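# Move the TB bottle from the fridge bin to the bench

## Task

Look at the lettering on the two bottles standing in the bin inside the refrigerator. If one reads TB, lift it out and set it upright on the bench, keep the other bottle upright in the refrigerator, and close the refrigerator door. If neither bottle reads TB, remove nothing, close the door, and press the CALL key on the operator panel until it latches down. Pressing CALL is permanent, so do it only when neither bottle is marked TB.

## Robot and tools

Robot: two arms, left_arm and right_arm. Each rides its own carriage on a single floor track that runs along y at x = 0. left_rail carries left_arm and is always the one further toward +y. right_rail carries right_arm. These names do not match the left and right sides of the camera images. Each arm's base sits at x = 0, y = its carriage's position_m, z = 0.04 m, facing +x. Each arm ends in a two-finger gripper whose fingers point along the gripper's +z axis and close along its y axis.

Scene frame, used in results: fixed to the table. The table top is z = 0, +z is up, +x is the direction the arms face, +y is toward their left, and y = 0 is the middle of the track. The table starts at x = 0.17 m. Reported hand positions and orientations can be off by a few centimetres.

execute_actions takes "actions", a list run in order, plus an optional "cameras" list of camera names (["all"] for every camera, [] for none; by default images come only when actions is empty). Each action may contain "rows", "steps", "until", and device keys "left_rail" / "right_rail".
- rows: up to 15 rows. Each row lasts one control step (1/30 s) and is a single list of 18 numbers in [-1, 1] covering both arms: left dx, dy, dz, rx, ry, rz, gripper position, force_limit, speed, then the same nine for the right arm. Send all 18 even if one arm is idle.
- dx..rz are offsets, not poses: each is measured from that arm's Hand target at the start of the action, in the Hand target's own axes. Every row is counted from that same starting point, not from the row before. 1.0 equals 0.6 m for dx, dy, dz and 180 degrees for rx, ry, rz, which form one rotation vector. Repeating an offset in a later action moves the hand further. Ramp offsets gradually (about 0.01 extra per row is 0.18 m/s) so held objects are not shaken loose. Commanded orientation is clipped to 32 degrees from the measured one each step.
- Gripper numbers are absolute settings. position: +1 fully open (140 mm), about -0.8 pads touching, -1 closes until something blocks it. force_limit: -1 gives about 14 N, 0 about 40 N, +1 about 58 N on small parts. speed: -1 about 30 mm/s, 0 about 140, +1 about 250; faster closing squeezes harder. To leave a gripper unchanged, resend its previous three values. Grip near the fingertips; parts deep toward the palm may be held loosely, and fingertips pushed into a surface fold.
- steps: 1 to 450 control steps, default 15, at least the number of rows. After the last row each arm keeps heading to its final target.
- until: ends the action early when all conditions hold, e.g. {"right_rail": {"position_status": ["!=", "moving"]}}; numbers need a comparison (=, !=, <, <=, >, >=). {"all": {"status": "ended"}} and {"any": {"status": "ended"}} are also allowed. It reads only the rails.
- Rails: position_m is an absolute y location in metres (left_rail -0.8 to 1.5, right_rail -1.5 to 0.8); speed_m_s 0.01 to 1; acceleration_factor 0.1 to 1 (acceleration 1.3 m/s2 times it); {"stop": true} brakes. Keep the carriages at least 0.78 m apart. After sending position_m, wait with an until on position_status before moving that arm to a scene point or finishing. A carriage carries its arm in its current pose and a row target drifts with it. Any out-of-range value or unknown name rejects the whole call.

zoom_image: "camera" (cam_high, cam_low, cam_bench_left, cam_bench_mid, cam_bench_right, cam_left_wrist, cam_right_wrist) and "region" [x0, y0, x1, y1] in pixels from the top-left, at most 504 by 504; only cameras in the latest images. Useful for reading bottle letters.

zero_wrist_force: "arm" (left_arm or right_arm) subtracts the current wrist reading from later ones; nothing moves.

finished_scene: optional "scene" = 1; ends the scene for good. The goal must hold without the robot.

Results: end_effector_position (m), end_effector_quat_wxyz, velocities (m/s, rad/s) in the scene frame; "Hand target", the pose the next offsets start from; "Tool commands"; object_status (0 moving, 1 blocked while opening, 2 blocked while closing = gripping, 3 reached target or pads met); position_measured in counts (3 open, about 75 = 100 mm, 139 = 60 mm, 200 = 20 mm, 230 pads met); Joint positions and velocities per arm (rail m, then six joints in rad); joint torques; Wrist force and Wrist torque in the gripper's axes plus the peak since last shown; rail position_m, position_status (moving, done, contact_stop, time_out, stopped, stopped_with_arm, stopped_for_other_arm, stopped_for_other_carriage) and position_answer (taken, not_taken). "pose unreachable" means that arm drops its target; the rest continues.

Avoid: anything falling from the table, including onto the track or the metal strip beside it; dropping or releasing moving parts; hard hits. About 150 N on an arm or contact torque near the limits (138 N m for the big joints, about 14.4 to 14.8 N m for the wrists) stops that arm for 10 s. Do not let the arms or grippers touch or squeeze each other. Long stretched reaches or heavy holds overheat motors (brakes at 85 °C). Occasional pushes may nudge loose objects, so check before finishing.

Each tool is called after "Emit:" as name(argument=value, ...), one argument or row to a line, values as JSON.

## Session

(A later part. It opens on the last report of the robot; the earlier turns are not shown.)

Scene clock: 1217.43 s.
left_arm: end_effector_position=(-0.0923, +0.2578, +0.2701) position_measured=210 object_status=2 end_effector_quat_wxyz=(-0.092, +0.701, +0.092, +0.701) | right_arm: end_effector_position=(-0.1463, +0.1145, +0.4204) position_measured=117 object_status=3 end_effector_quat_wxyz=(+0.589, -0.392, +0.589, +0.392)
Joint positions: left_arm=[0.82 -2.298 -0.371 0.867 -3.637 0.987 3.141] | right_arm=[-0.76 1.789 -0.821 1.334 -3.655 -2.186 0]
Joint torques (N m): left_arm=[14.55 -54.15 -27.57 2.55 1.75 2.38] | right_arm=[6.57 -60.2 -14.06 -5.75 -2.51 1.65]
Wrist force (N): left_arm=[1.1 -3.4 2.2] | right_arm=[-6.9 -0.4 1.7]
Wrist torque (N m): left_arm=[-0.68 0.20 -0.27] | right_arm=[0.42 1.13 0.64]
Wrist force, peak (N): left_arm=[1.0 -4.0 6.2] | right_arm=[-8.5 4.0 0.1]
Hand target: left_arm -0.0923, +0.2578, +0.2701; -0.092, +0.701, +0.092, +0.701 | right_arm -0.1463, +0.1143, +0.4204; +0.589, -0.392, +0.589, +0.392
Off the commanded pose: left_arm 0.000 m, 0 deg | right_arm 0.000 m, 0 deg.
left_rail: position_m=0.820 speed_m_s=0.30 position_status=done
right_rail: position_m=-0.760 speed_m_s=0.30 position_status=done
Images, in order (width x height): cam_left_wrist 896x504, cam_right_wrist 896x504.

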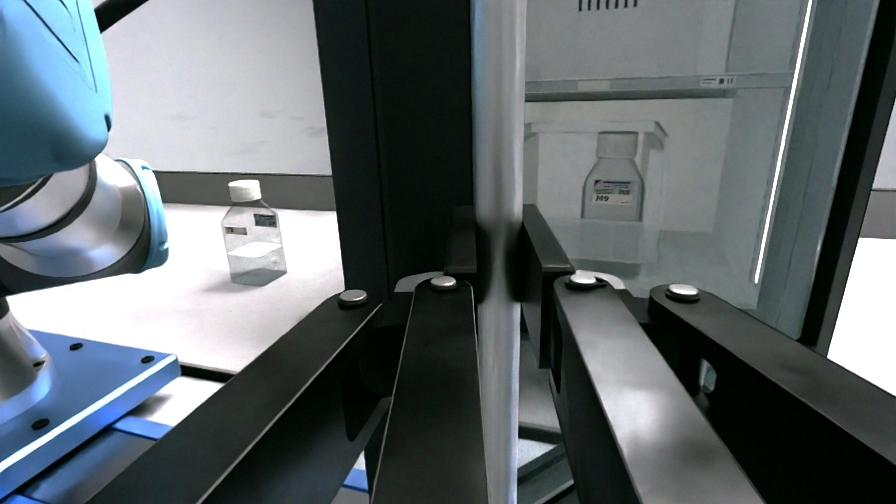

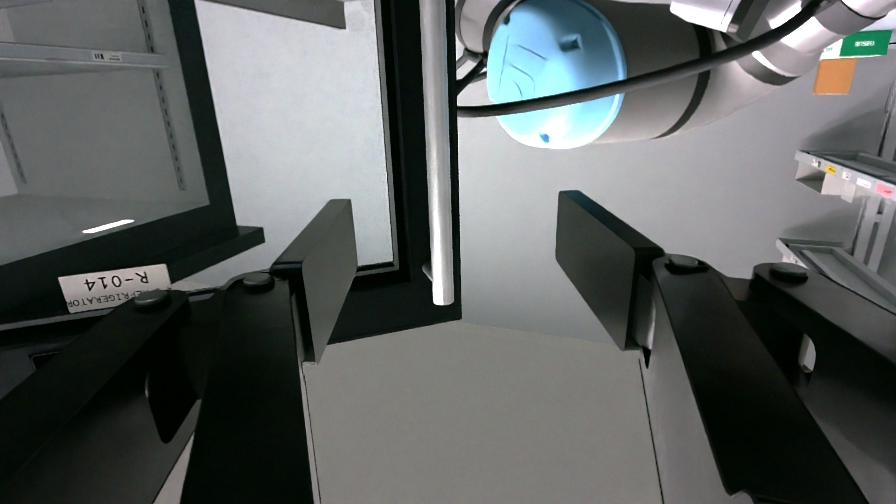

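Emit:
execute_actions(
  actions=[
    {"right_rail":{"position_m":-1.2,"speed_m_s":0.3,"acceleration_factor":0.5},"steps":120,"until":{"right_rail":{"position_status":["!=","moving"]}}},
    {"rows":[[0,-0.0008,0.001,-0.0002,0,0,-1,0,-0.9,0,0,0,0,0,0,0.1,0,-1],[0,-0.0025,0.003,-0.0005,0,0,-1,0,-0.9,0,0,0,0,0,0,0.1,0,-1],[0,-0.0052,0.0063,-0.0011,0,0,-1,0,-0.9,0,0,0,0,0,0,0.1,0,-1],[0,-0.0088,0.0107,-0.0018,0,0,-1,0,-0.9,0,0,0,0,0,0,0.1,0,-1],[0,-0.013,0.0158,-0.0027,0,0,-1,0,-0.9,0,0,0,0,0,0,0.1,0,-1],[0,-0.0175,0.0212,-0.0037,0,0,-1,0,-0.9,0,0,0,0,0,0,0.1,0,-1],[0,-0.022,0.0267,-0.0046,0,0,-1,0,-0.9,0,0,0,0,0,0,0.1,0,-1],[0,-0.0265,0.0322,-0.0055,0,0,-1,0,-0.9,0,0,0,0,0,0,0.1,0,-1],[0,-0.031,0.0376,-0.0065,0,0,-1,0,-0.9,0,0,0,0,0,0,0.1,0,-1],[0,-0.0355,0.0431,-0.0074,0,0,-1,0,-0.9,0,0,0,0,0,0,0.1,0,-1],[0,-0.04,0.0486,-0.0084,0,0,-1,0,-0.9,0,0,0,0,0,0,0.1,0,-1],[0,-0.0445,0.054,-0.0093,0,0,-1,0,-0.9,0,0,0,0,0,0,0.1,0,-1],[0,-0.049,0.0595,-0.0102,0,0,-1,0,-0.9,0,0,0,0,0,0,0.1,0,-1],[0,-0.0528,0.0641,-0.011,0,0,-1,0,-0.9,0,0,0,0,0,0,0.1,0,-1],[0,-0.056,0.068,-0.0117,0,0,-1,0,-0.9,0,0,0,0,0,0,0.1,0,-1]],"steps":22},
  ],
  cameras=["cam_left_wrist"],
)

Scene clock: 1234.43 s.
left_arm: end_effector_position=(-0.0615, +0.3006, +0.2702) position_measured=210 object_status=2 end_effector_quat_wxyz=(-0.079, +0.703, +0.079, +0.703) | right_arm: end_effector_position=(-0.1463, -0.3257, +0.4204) position_measured=117 object_status=3 end_effector_quat_wxyz=(+0.589, -0.392, +0.589, +0.392)
Joint positions: left_arm=[0.82 -2.32 -0.514 1.176 -3.803 0.973 3.141] | right_arm=[-1.2 1.789 -0.821 1.335 -3.656 -2.185 0]
Joint torques (N m): left_arm=[-10.31 -64.25 -2.14 0.3 -1.44 -2.37] | right_arm=[-3.5 -45.69 -23.31 -1.02 2.28 -0.96]
Wrist force (N): left_arm=[-1.4 -3.7 1.4] | right_arm=[-6.7 -0.4 1.7]
Wrist torque (N m): left_arm=[-0.91 0.17 -0.29] | right_arm=[0.41 1.10 0.65]
Wrist force, peak (N): left_arm=[-10.6 -12.6 -5.5] | right_arm=[-7.0 -0.1 2.5]
Hand target: left_arm -0.0615, +0.3007, +0.2702; -0.079, +0.703, +0.079, +0.703 | right_arm -0.1463, -0.3257, +0.4204; +0.589, -0.392, +0.589, +0.392
Off the commanded pose: left_arm 0.000 m, 0 deg | right_arm 0.000 m, 0 deg.
left_rail: position_m=0.820 speed_m_s=0.30 position_status=done
right_rail: position_m=-1.200 speed_m_s=0.30 position_status=done
Images, in order (width x height): cam_left_wrist 896x504.

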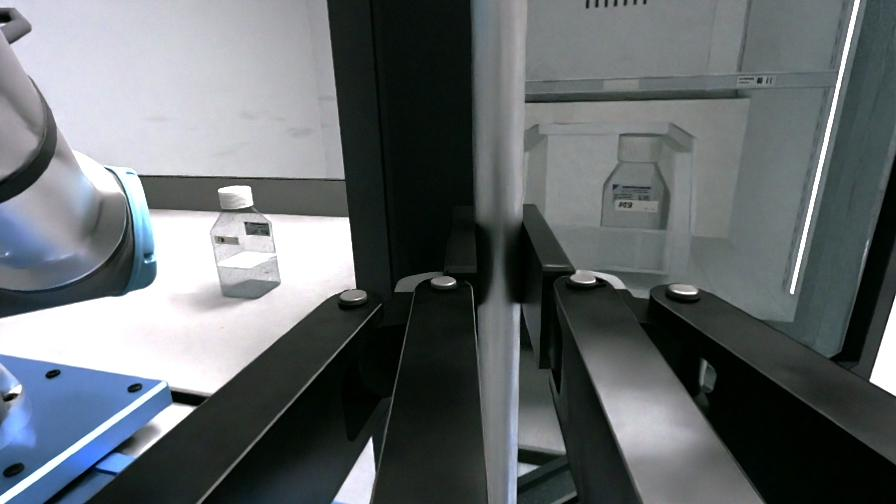

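Emit:
execute_actions(
  actions=[
    {"rows":[[0,-0.0007,0.001,-0.0002,0,0,-1,0,-0.9,0,0,0,0,0,0,0.1,0,-1],[0,-0.0021,0.003,-0.0005,0,0,-1,0,-0.9,0,0,0,0,0,0,0.1,0,-1],[0,-0.0043,0.006,-0.001,0,0,-1,0,-0.9,0,0,0,0,0,0,0.1,0,-1],[0,-0.0075,0.0105,-0.0016,0,0,-1,0,-0.9,0,0,0,0,0,0,0.1,0,-1],[0,-0.0111,0.0155,-0.0023,0,0,-1,0,-0.9,0,0,0,0,0,0,0.1,0,-1],[0,-0.0147,0.0206,-0.0031,0,0,-1,0,-0.9,0,0,0,0,0,0,0.1,0,-1],[0,-0.0183,0.0257,-0.0039,0,0,-1,0,-0.9,0,0,0,0,0,0,0.1,0,-1],[0,-0.022,0.0308,-0.0046,0,0,-1,0,-0.9,0,0,0,0,0,0,0.1,0,-1],[0,-0.0257,0.036,-0.0054,0,0,-1,0,-0.9,0,0,0,0,0,0,0.1,0,-1],[0,-0.0293,0.0411,-0.0061,0,0,-1,0,-0.9,0,0,0,0,0,0,0.1,0,-1],[0,-0.033,0.0462,-0.0069,0,0,-1,0,-0.9,0,0,0,0,0,0,0.1,0,-1],[0,-0.0367,0.0514,-0.0077,0,0,-1,0,-0.9,0,0,0,0,0,0,0.1,0,-1],[0,-0.0403,0.0565,-0.0085,0,0,-1,0,-0.9,0,0,0,0,0,0,0.1,0,-1],[0,-0.044,0.0616,-0.0092,0,0,-1,0,-0.9,0,0,0,0,0,0,0.1,0,-1],[0,-0.0477,0.0668,-0.01,0,0,-1,0,-0.9,0,0,0,0,0,0,0.1,0,-1]],"steps":15},
    {"rows":[[0,-0.0033,0.0051,-0.0007,0,0,-1,0,-0.9,0,0,0,0,0,0,0.1,0,-1],[0,-0.0066,0.0103,-0.0014,0,0,-1,0,-0.9,0,0,0,0,0,0,0.1,0,-1],[0,-0.0099,0.0155,-0.0022,0,0,-1,0,-0.9,0,0,0,0,0,0,0.1,0,-1],[0,-0.013,0.0207,-0.0029,0,0,-1,0,-0.9,0,0,0,0,0,0,0.1,0,-1],[0,-0.0161,0.0259,-0.0037,0,0,-1,0,-0.9,0,0,0,0,0,0,0.1,0,-1],[0,-0.0192,0.031,-0.0044,0,0,-1,0,-0.9,0,0,0,0,0,0,0.1,0,-1],[0,-0.0222,0.0361,-0.0051,0,0,-1,0,-0.9,0,0,0,0,0,0,0.1,0,-1],[0,-0.0252,0.0411,-0.0058,0,0,-1,0,-0.9,0,0,0,0,0,0,0.1,0,-1],[0,-0.0281,0.046,-0.0065,0,0,-1,0,-0.9,0,0,0,0,0,0,0.1,0,-1],[0,-0.031,0.0508,-0.0072,0,0,-1,0,-0.9,0,0,0,0,0,0,0.1,0,-1],[0,-0.0338,0.0554,-0.0079,0,0,-1,0,-0.9,0,0,0,0,0,0,0.1,0,-1],[0,-0.0364,0.0598,-0.0085,0,0,-1,0,-0.9,0,0,0,0,0,0,0.1,0,-1],[0,-0.0389,0.064,-0.0091,0,0,-1,0,-0.9,0,0,0,0,0,0,0.1,0,-1],[0,-0.0411,0.0677,-0.0097,0,0,-1,0,-0.9,0,0,0,0,0,0,0.1,0,-1],[0,-0.0427,0.0703,-0.01,0,0,-1,0,-0.9,0,0,0,0,0,0,0.1,0,-1]],"steps":22},
  ],
  cameras=["cam_left_wrist"],
)

Scene clock: 1247.77 s.
left_arm: end_effector_position=(+0.0077, +0.3707, +0.2702) position_measured=212 object_status=2 end_effector_quat_wxyz=(-0.057, +0.705, +0.057, +0.705) | right_arm: end_effector_position=(-0.1463, -0.3257, +0.4204) position_measured=117 object_status=3 end_effector_quat_wxyz=(+0.589, -0.392, +0.589, +0.392)
Joint positions: left_arm=[0.82 -2.342 -0.706 1.608 -4.043 0.932 3.141] | right_arm=[-1.2 1.789 -0.821 1.335 -3.656 -2.185 0]
Joint torques (N m): left_arm=[-12.35 -55.61 1.6 1.71 -1.76 -1.56] | right_arm=[-9.24 -45.36 -31.11 0.98 2.19 -1.71]
Wrist force (N): left_arm=[-8.9 -2.4 3.6] | right_arm=[-6.8 -0.4 1.7]
Wrist torque (N m): left_arm=[-0.52 0.35 -0.24] | right_arm=[0.40 1.11 0.64]
Wrist force, peak (N): left_arm=[-11.6 -2.5 3.7] | right_arm=[-7.2 -0.3 1.8]
Hand target: left_arm +0.0077, +0.3707, +0.2702; -0.057, +0.705, +0.057, +0.705 | right_arm -0.1463, -0.3257, +0.4204; +0.589, -0.392, +0.589, +0.392
Off the commanded pose: left_arm 0.000 m, 0 deg | right_arm 0.000 m, 0 deg.
left_rail: position_m=0.820 speed_m_s=0.30 position_status=done
right_rail: position_m=-1.200 speed_m_s=0.30 position_status=done
Images, in order (width x height): cam_left_wrist 896x504.

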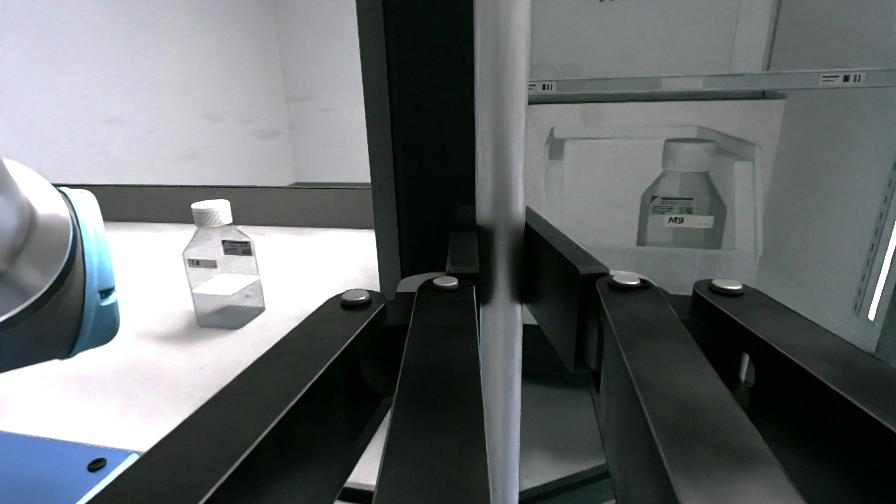

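Emit:
execute_actions(
  actions=[
    {"rows":[[0,-0.0005,0.0011,-0.0002,0,0,-1,0,-0.9,0,0,0,0,0,0,0.1,0,-1],[0,-0.0014,0.0033,-0.0005,0,0,-1,0,-0.9,0,0,0,0,0,0,0.1,0,-1],[0,-0.0029,0.0068,-0.001,0,0,-1,0,-0.9,0,0,0,0,0,0,0.1,0,-1],[0,-0.005,0.0118,-0.0016,0,0,-1,0,-0.9,0,0,0,0,0,0,0.1,0,-1],[0,-0.0075,0.0175,-0.0023,0,0,-1,0,-0.9,0,0,0,0,0,0,0.1,0,-1],[0,-0.01,0.0233,-0.0031,0,0,-1,0,-0.9,0,0,0,0,0,0,0.1,0,-1],[0,-0.0125,0.0291,-0.0039,0,0,-1,0,-0.9,0,0,0,0,0,0,0.1,0,-1],[0,-0.015,0.035,-0.0046,0,0,-1,0,-0.9,0,0,0,0,0,0,0.1,0,-1],[0,-0.0175,0.0409,-0.0054,0,0,-1,0,-0.9,0,0,0,0,0,0,0.1,0,-1],[0,-0.02,0.0467,-0.0061,0,0,-1,0,-0.9,0,0,0,0,0,0,0.1,0,-1],[0,-0.0225,0.0525,-0.0069,0,0,-1,0,-0.9,0,0,0,0,0,0,0.1,0,-1],[0,-0.025,0.0583,-0.0077,0,0,-1,0,-0.9,0,0,0,0,0,0,0.1,0,-1],[0,-0.0275,0.0641,-0.0085,0,0,-1,0,-0.9,0,0,0,0,0,0,0.1,0,-1],[0,-0.0302,0.0704,-0.0094,0,0,-1,0,-0.9,0,0,0,0,0,0,0.1,0,-1],[0,-0.0323,0.0753,-0.01,0,0,-1,0,-0.9,0,0,0,0,0,0,0.1,0,-1]],"steps":22},
  ],
  cameras=["cam_left_wrist"],
)

Scene clock: 1256.23 s.
left_arm: end_effector_position=(+0.0493, +0.3969, +0.2702) position_measured=255 object_status=0 end_effector_quat_wxyz=(-0.046, +0.705, +0.046, +0.706) | right_arm: end_effector_position=(-0.1463, -0.3257, +0.4204) position_measured=117 object_status=3 end_effector_quat_wxyz=(+0.589, -0.392, +0.589, +0.392)
Joint positions: left_arm=[0.82 -2.335 -0.778 1.781 -4.143 0.893 3.141] | right_arm=[-1.2 1.789 -0.821 1.335 -3.656 -2.185 0]
Joint torques (N m): left_arm=[-7.38 -51.91 5.49 0.22 12.89 -2.36] | right_arm=[-9.38 -44.62 -30.36 0.97 2.29 -1.87]
Wrist force (N): left_arm=[-7.6 44.6 28.9] | right_arm=[-6.8 -0.3 1.6]
Wrist torque (N m): left_arm=[0.17 0.63 -0.19] | right_arm=[0.45 1.12 0.65]
Wrist force, peak (N): left_arm=[-7.6 44.6 28.9] | right_arm=[-7.1 -0.2 1.6]
Hand target: left_arm +0.0492, +0.3970, +0.2702; -0.046, +0.705, +0.046, +0.706 | right_arm -0.1463, -0.3257, +0.4204; +0.589, -0.392, +0.589, +0.392
Off the commanded pose: left_arm 0.000 m, 0 deg | right_arm 0.000 m, 0 deg.
left_rail: position_m=0.820 speed_m_s=0.30 position_status=done
right_rail: position_m=-1.200 speed_m_s=0.30 position_status=done
Images, in order (width x height): cam_left_wrist 896x504.

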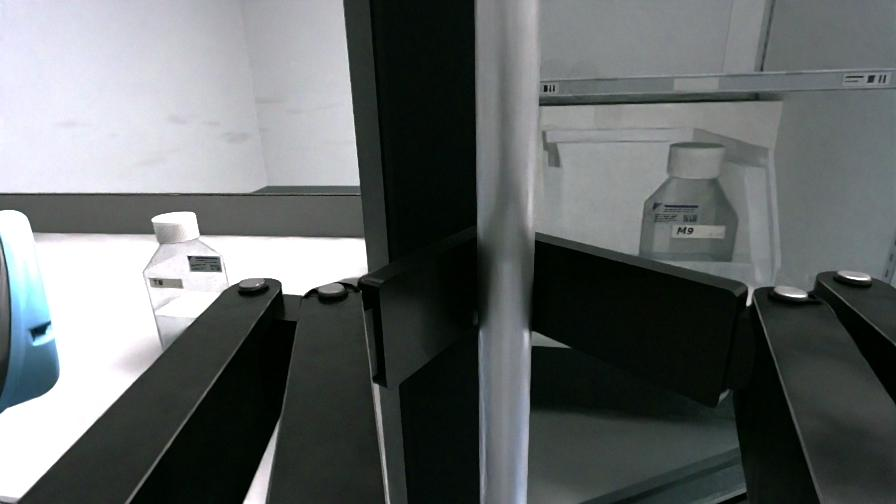

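Emit:
execute_actions(
  actions=[
    {"rows":[[0,0.002,0.002,0,0,0,-1,0,-0.9,0,0,0,0,0,0,0.1,0,-1],[0,0.004,0.004,0,0,0,-1,0,-0.9,0,0,0,0,0,0,0.1,0,-1],[0,0.006,0.006,0,0,0,-1,0,-0.9,0,0,0,0,0,0,0.1,0,-1],[0,0.008,0.007,0,0,0,-1,0,-0.9,0,0,0,0,0,0,0.1,0,-1],[0,0.01,0.008,0,0,0,-1,0,-0.9,0,0,0,0,0,0,0.1,0,-1]],"steps":12},
  ],
  cameras=["cam_left_wrist"],
)

Scene clock: 1267.37 s.
left_arm: end_effector_position=(+0.0496, +0.3942, +0.2702) position_measured=255 object_status=3 end_effector_quat_wxyz=(-0.043, +0.706, +0.042, +0.706) | right_arm: end_effector_position=(-0.1463, -0.3257, +0.4204) position_measured=117 object_status=3 end_effector_quat_wxyz=(+0.589, -0.392, +0.589, +0.392)
Joint positions: left_arm=[0.82 -2.335 -0.778 1.781 -4.143 0.884 3.141] | right_arm=[-1.2 1.789 -0.821 1.335 -3.656 -2.185 0]
Joint torques (N m): left_arm=[2.51 -44.67 -9.78 1.94 1.28 0.16] | right_arm=[-9.38 -44.22 -30.28 0.87 2.12 -1.99]
Wrist force (N): left_arm=[-5.7 13.4 12.3] | right_arm=[-6.7 -0.4 1.8]
Wrist torque (N m): left_arm=[-0.29 0.55 -0.15] | right_arm=[0.43 1.10 0.65]
Wrist force, peak (N): left_arm=[-7.8 45.2 29.0] | right_arm=[-7.1 -0.3 1.7]
Hand target: left_arm +0.0496, +0.3942, +0.2702; -0.043, +0.706, +0.042, +0.706 (not the last commanded pose) | right_arm -0.1463, -0.3257, +0.4204; +0.589, -0.392, +0.589, +0.392
Tool commands: left_gripper/position=-1.0 left_gripper/force_limit=+0.003922 left_gripper/speed=-0.898039 right_gripper/position=+0.1 right_gripper/force_limit=+0.0 right_gripper/speed=-1.0
Off the commanded pose: right_arm 0.000 m, 0 deg.
TORQUE FAULT: the external load on joint 6 (wrist 2) of the left arm reached its load limit, and that arm stopped for 10 seconds. A torque fault puts only its own arm into a fault stop. That arm ran no command of this call. Before the stop ended, the hold on joint 6 (wrist 2) of that arm was turned back by 0.5 degrees, the way its load pushed it. That arm's target is now where it stood when the stop ended, not its last command. That arm keeps its grip as last carried out and accepts commands again: back off and push less far. That arm stops again whenever a joint's load reaches its limit.
left_rail: position_m=0.820 speed_m_s=0.30 position_status=done
right_rail: position_m=-1.200 speed_m_s=0.30 position_status=done
Images, in order (width x height): cam_left_wrist 896x504.

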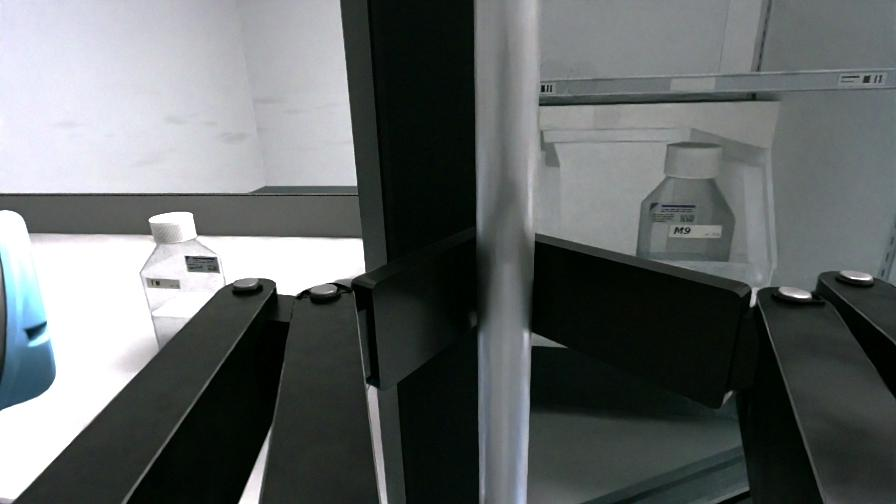

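Emit:
execute_actions(
  actions=[
    {"rows":[[0,0.002,0.0005,0,0,0,-1,0,-0.9,0,0,0,0,0,0,0.1,0,-1],[0,0.004,0.001,0,0,0,-1,0,-0.9,0,0,0,0,0,0,0.1,0,-1],[0,0.005,0.0017,0,0,0,-1,0,-0.9,0,0,0,0,0,0,0.1,0,-1]],"steps":15},
  ],
)

Scene clock: 1279.60 s.
left_arm: end_effector_position=(+0.0510, +0.3914, +0.2702) position_measured=255 object_status=3 end_effector_quat_wxyz=(-0.043, +0.706, +0.042, +0.706) | right_arm: end_effector_position=(-0.1463, -0.3257, +0.4204) position_measured=117 object_status=3 end_effector_quat_wxyz=(+0.589, -0.392, +0.589, +0.392)
Joint positions: left_arm=[0.82 -2.329 -0.776 1.775 -4.14 0.879 3.141] | right_arm=[-1.2 1.789 -0.821 1.335 -3.656 -2.185 0]
Joint torques (N m): left_arm=[14.37 -35.14 -23.31 4.03 -1.74 -0.46] | right_arm=[-8.59 -44.9 -30.04 1.01 1.99 -1.79]
Wrist force (N): left_arm=[-1.4 -2.0 3.0] | right_arm=[-6.9 -0.2 1.8]
Wrist torque (N m): left_arm=[-0.32 0.40 -0.06] | right_arm=[0.46 1.14 0.64]
Wrist force, peak (N): left_arm=[-5.8 13.4 12.3] | right_arm=[-7.1 -0.2 1.8]
Hand target: left_arm +0.0510, +0.3914, +0.2702; -0.043, +0.706, +0.042, +0.706 | right_arm -0.1463, -0.3257, +0.4204; +0.589, -0.392, +0.589, +0.392
Off the commanded pose: left_arm 0.000 m, 0 deg | right_arm 0.000 m, 0 deg.
left_rail: position_m=0.820 speed_m_s=0.30 position_status=done
right_rail: position_m=-1.200 speed_m_s=0.30 position_status=done

Emit:
execute_actions(
  actions=[
    {"rows":[[0,-0.0006,0.001,-0.0003,0,0,-1,0,-0.9,0,0,0,0,0,0,0.1,0,-1],[0,-0.0016,0.003,-0.0007,0,0,-1,0,-0.9,0,0,0,0,0,0,0.1,0,-1],[0,-0.003,0.006,-0.0012,0,0,-1,0,-0.9,0,0,0,0,0,0,0.1,0,-1],[0,-0.0047,0.01,-0.0018,0,0,-1,0,-0.9,0,0,0,0,0,0,0.1,0,-1],[0,-0.0067,0.0145,-0.0023,0,0,-1,0,-0.9,0,0,0,0,0,0,0.1,0,-1],[0,-0.0087,0.019,-0.0028,0,0,-1,0,-0.9,0,0,0,0,0,0,0.1,0,-1],[0,-0.0107,0.0235,-0.003,0,0,-1,0,-0.9,0,0,0,0,0,0,0.1,0,-1],[0,-0.0127,0.0278,-0.0033,0,0,-1,0,-0.9,0,0,0,0,0,0,0.1,0,-1],[0,-0.0143,0.031,-0.0033,0,0,-1,0,-0.9,0,0,0,0,0,0,0.1,0,-1]],"steps":18},
  ],
  cameras=["cam_left_wrist"],
)

Scene clock: 1291.83 s.
left_arm: end_effector_position=(+0.0683, +0.4020, +0.2703) position_measured=255 object_status=3 end_effector_quat_wxyz=(-0.039, +0.706, +0.039, +0.706) | right_arm: end_effector_position=(-0.1463, -0.3257, +0.4204) position_measured=117 object_status=3 end_effector_quat_wxyz=(+0.589, -0.392, +0.589, +0.392)
Joint positions: left_arm=[0.82 -2.324 -0.803 1.841 -4.179 0.863 3.141] | right_arm=[-1.2 1.789 -0.821 1.335 -3.656 -2.185 0]
Joint torques (N m): left_arm=[13.73 -49.61 3.8 -0.19 -1.78 -0.91] | right_arm=[-8.54 -45.08 -30.38 0.96 1.93 -1.68]
Wrist force (N): left_arm=[-2.2 -1.1 3.4] | right_arm=[-6.9 -0.4 1.6]
Wrist torque (N m): left_arm=[-0.29 0.48 -0.05] | right_arm=[0.41 1.13 0.65]
Wrist force, peak (N): left_arm=[-1.1 -1.6 5.0] | right_arm=[-7.2 -0.3 1.7]
Hand target: left_arm +0.0684, +0.4021, +0.2703; -0.039, +0.706, +0.039, +0.706 | right_arm -0.1463, -0.3257, +0.4204; +0.589, -0.392, +0.589, +0.392
Off the commanded pose: left_arm 0.000 m, 0 deg | right_arm 0.000 m, 0 deg.
left_rail: position_m=0.820 speed_m_s=0.30 position_status=done
right_rail: position_m=-1.200 speed_m_s=0.30 position_status=done
Images, in order (width x height): cam_left_wrist 896x504.

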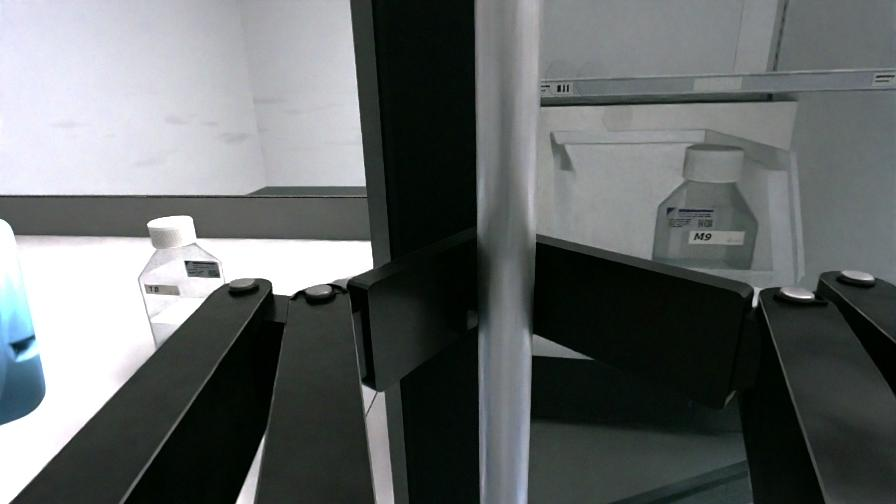

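Emit:
execute_actions(
  actions=[
    {"rows":[[0,-0.0006,0.0013,-0.0002,0,0,-1,0,-0.9,0,0,0,0,0,0,0.1,0,-1],[0,-0.0018,0.004,-0.0005,0,0,-1,0,-0.9,0,0,0,0,0,0,0.1,0,-1],[0,-0.0036,0.0085,-0.001,0,0,-1,0,-0.9,0,0,0,0,0,0,0.1,0,-1],[0,-0.006,0.0145,-0.0016,0,0,-1,0,-0.9,0,0,0,0,0,0,0.1,0,-1],[0,-0.0089,0.0217,-0.0023,0,0,-1,0,-0.9,0,0,0,0,0,0,0.1,0,-1],[0,-0.0119,0.029,-0.003,0,0,-1,0,-0.9,0,0,0,0,0,0,0.1,0,-1],[0,-0.0149,0.0363,-0.0037,0,0,-1,0,-0.9,0,0,0,0,0,0,0.1,0,-1],[0,-0.0179,0.0437,-0.0044,0,0,-1,0,-0.9,0,0,0,0,0,0,0.1,0,-1],[0,-0.0209,0.0511,-0.0051,0,0,-1,0,-0.9,0,0,0,0,0,0,0.1,0,-1],[0,-0.0239,0.0586,-0.0058,0,0,-1,0,-0.9,0,0,0,0,0,0,0.1,0,-1],[0,-0.0269,0.0662,-0.0066,0,0,-1,0,-0.9,0,0,0,0,0,0,0.1,0,-1],[0,-0.0298,0.0738,-0.0074,0,0,-1,0,-0.9,0,0,0,0,0,0,0.1,0,-1],[0,-0.0328,0.082,-0.0082,0,0,-1,0,-0.9,0,0,0,0,0,0,0.1,0,-1],[0,-0.0354,0.089,-0.0089,0,0,-1,0,-0.9,0,0,0,0,0,0,0.1,0,-1],[0,-0.0374,0.095,-0.0094,0,0,-1,0,-0.9,0,0,0,0,0,0,0.1,0,-1]],"steps":24},
  ],
  cameras=["cam_left_wrist"],
)

Scene clock: 1300.63 s.
left_arm: end_effector_position=(+0.1225, +0.4306, +0.2703) position_measured=255 object_status=3 end_effector_quat_wxyz=(-0.028, +0.706, +0.028, +0.707) | right_arm: end_effector_position=(-0.1463, -0.3257, +0.4204) position_measured=117 object_status=3 end_effector_quat_wxyz=(+0.589, -0.392, +0.589, +0.392)
Joint positions: left_arm=[0.82 -2.293 -0.872 2.019 -4.287 0.803 3.141] | right_arm=[-1.2 1.789 -0.821 1.335 -3.656 -2.185 0]
Joint torques (N m): left_arm=[14.11 -45.87 5.8 -0.11 -1.32 0.25] | right_arm=[-8.4 -45.06 -31.3 1.02 1.78 -1.81]
Wrist force (N): left_arm=[-0.2 -1.0 3.6] | right_arm=[-6.8 -0.2 1.7]
Wrist torque (N m): left_arm=[-0.26 0.32 -0.09] | right_arm=[0.45 1.11 0.65]
Wrist force, peak (N): left_arm=[-2.3 -1.5 6.7] | right_arm=[-7.2 -0.2 1.6]
Hand target: left_arm +0.1226, +0.4306, +0.2703; -0.028, +0.706, +0.028, +0.707 | right_arm -0.1463, -0.3257, +0.4204; +0.589, -0.392, +0.589, +0.392
Off the commanded pose: left_arm 0.000 m, 0 deg | right_arm 0.000 m, 0 deg.
left_rail: position_m=0.820 speed_m_s=0.30 position_status=done
right_rail: position_m=-1.200 speed_m_s=0.30 position_status=done
Images, in order (width x height): cam_left_wrist 896x504.

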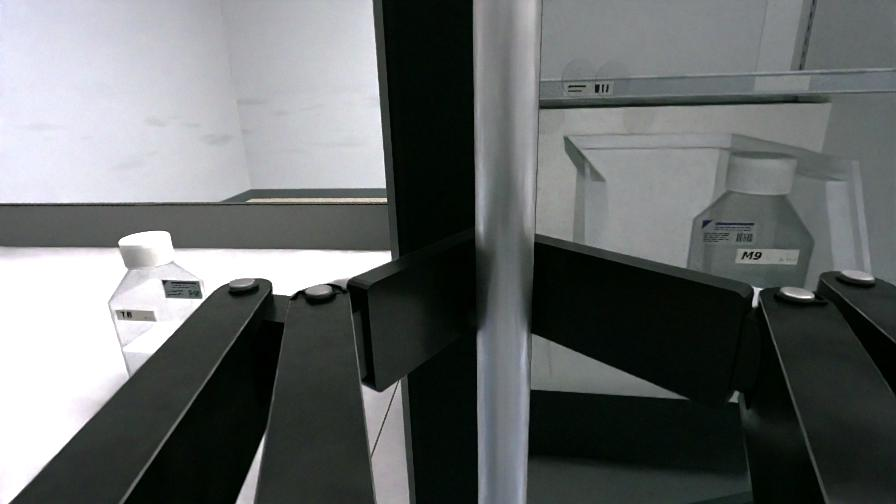

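Emit:
execute_actions(
  actions=[
    {"rows":[[0,-0.0004,0.0012,-0.0001,0,0,-1,0,-0.9,0,0,0,0,0,0,0.1,0,-1],[0,-0.0012,0.0036,-0.0004,0,0,-1,0,-0.9,0,0,0,0,0,0,0.1,0,-1],[0,-0.0025,0.0078,-0.0008,0,0,-1,0,-0.9,0,0,0,0,0,0,0.1,0,-1],[0,-0.0042,0.013,-0.0013,0,0,-1,0,-0.9,0,0,0,0,0,0,0.1,0,-1],[0,-0.0063,0.0195,-0.002,0,0,-1,0,-0.9,0,0,0,0,0,0,0.1,0,-1],[0,-0.0085,0.026,-0.0026,0,0,-1,0,-0.9,0,0,0,0,0,0,0.1,0,-1],[0,-0.0106,0.0325,-0.0033,0,0,-1,0,-0.9,0,0,0,0,0,0,0.1,0,-1],[0,-0.0127,0.039,-0.0039,0,0,-1,0,-0.9,0,0,0,0,0,0,0.1,0,-1],[0,-0.0148,0.0455,-0.0046,0,0,-1,0,-0.9,0,0,0,0,0,0,0.1,0,-1],[0,-0.0169,0.052,-0.0052,0,0,-1,0,-0.9,0,0,0,0,0,0,0.1,0,-1],[0,-0.019,0.0585,-0.0059,0,0,-1,0,-0.9,0,0,0,0,0,0,0.1,0,-1],[0,-0.021,0.065,-0.0065,0,0,-1,0,-0.9,0,0,0,0,0,0,0.1,0,-1]],"steps":12},
    {"rows":[[0,-0.0015,0.0062,-0.0006,0,0,-1,0,-0.9,0,0,0,0,0,0,0.1,0,-1],[0,-0.003,0.0124,-0.0012,0,0,-1,0,-0.9,0,0,0,0,0,0,0.1,0,-1],[0,-0.0044,0.0184,-0.0018,0,0,-1,0,-0.9,0,0,0,0,0,0,0.1,0,-1],[0,-0.0058,0.0242,-0.0024,0,0,-1,0,-0.9,0,0,0,0,0,0,0.1,0,-1],[0,-0.0072,0.03,-0.003,0,0,-1,0,-0.9,0,0,0,0,0,0,0.1,0,-1],[0,-0.0086,0.0357,-0.0036,0,0,-1,0,-0.9,0,0,0,0,0,0,0.1,0,-1],[0,-0.0098,0.041,-0.0041,0,0,-1,0,-0.9,0,0,0,0,0,0,0.1,0,-1],[0,-0.011,0.046,-0.0046,0,0,-1,0,-0.9,0,0,0,0,0,0,0.1,0,-1],[0,-0.0122,0.051,-0.0051,0,0,-1,0,-0.9,0,0,0,0,0,0,0.1,0,-1],[0,-0.0134,0.056,-0.0056,0,0,-1,0,-0.9,0,0,0,0,0,0,0.1,0,-1],[0,-0.0145,0.0605,-0.006,0,0,-1,0,-0.9,0,0,0,0,0,0,0.1,0,-1],[0,-0.0154,0.0643,-0.0064,0,0,-1,0,-0.9,0,0,0,0,0,0,0.1,0,-1],[0,-0.016,0.0669,-0.0067,0,0,-1,0,-0.9,0,0,0,0,0,0,0.1,0,-1]],"steps":22},
  ],
  cameras=["cam_left_wrist"],
)

Scene clock: 1311.97 s.
left_arm: end_effector_position=(+0.1998, +0.4583, +0.2703) position_measured=255 object_status=3 end_effector_quat_wxyz=(-0.014, +0.707, +0.014, +0.707) | right_arm: end_effector_position=(-0.1463, -0.3257, +0.4204) position_measured=117 object_status=3 end_effector_quat_wxyz=(+0.589, -0.392, +0.589, +0.392)
Joint positions: left_arm=[0.82 -2.209 -0.939 2.211 -4.413 0.677 3.141] | right_arm=[-1.2 1.789 -0.821 1.335 -3.656 -2.185 0]
Joint torques (N m): left_arm=[14.86 -39.92 8.2 -0.22 -1.61 0.87] | right_arm=[-8.33 -45.61 -30.53 0.99 1.83 -1.88]
Wrist force (N): left_arm=[-0.6 -1.0 2.8] | right_arm=[-6.9 -0.3 1.7]
Wrist torque (N m): left_arm=[-0.24 0.36 -0.09] | right_arm=[0.44 1.14 0.64]
Wrist force, peak (N): left_arm=[-2.8 -1.3 4.7] | right_arm=[-7.2 -0.3 1.8]
Hand target: left_arm +0.2000, +0.4583, +0.2703; -0.014, +0.707, +0.014, +0.707 | right_arm -0.1463, -0.3257, +0.4204; +0.589, -0.392, +0.589, +0.392
Off the commanded pose: left_arm 0.000 m, 0 deg | right_arm 0.000 m, 0 deg.
left_rail: position_m=0.820 speed_m_s=0.30 position_status=done
right_rail: position_m=-1.200 speed_m_s=0.30 position_status=done
Images, in order (width x height): cam_left_wrist 896x504.

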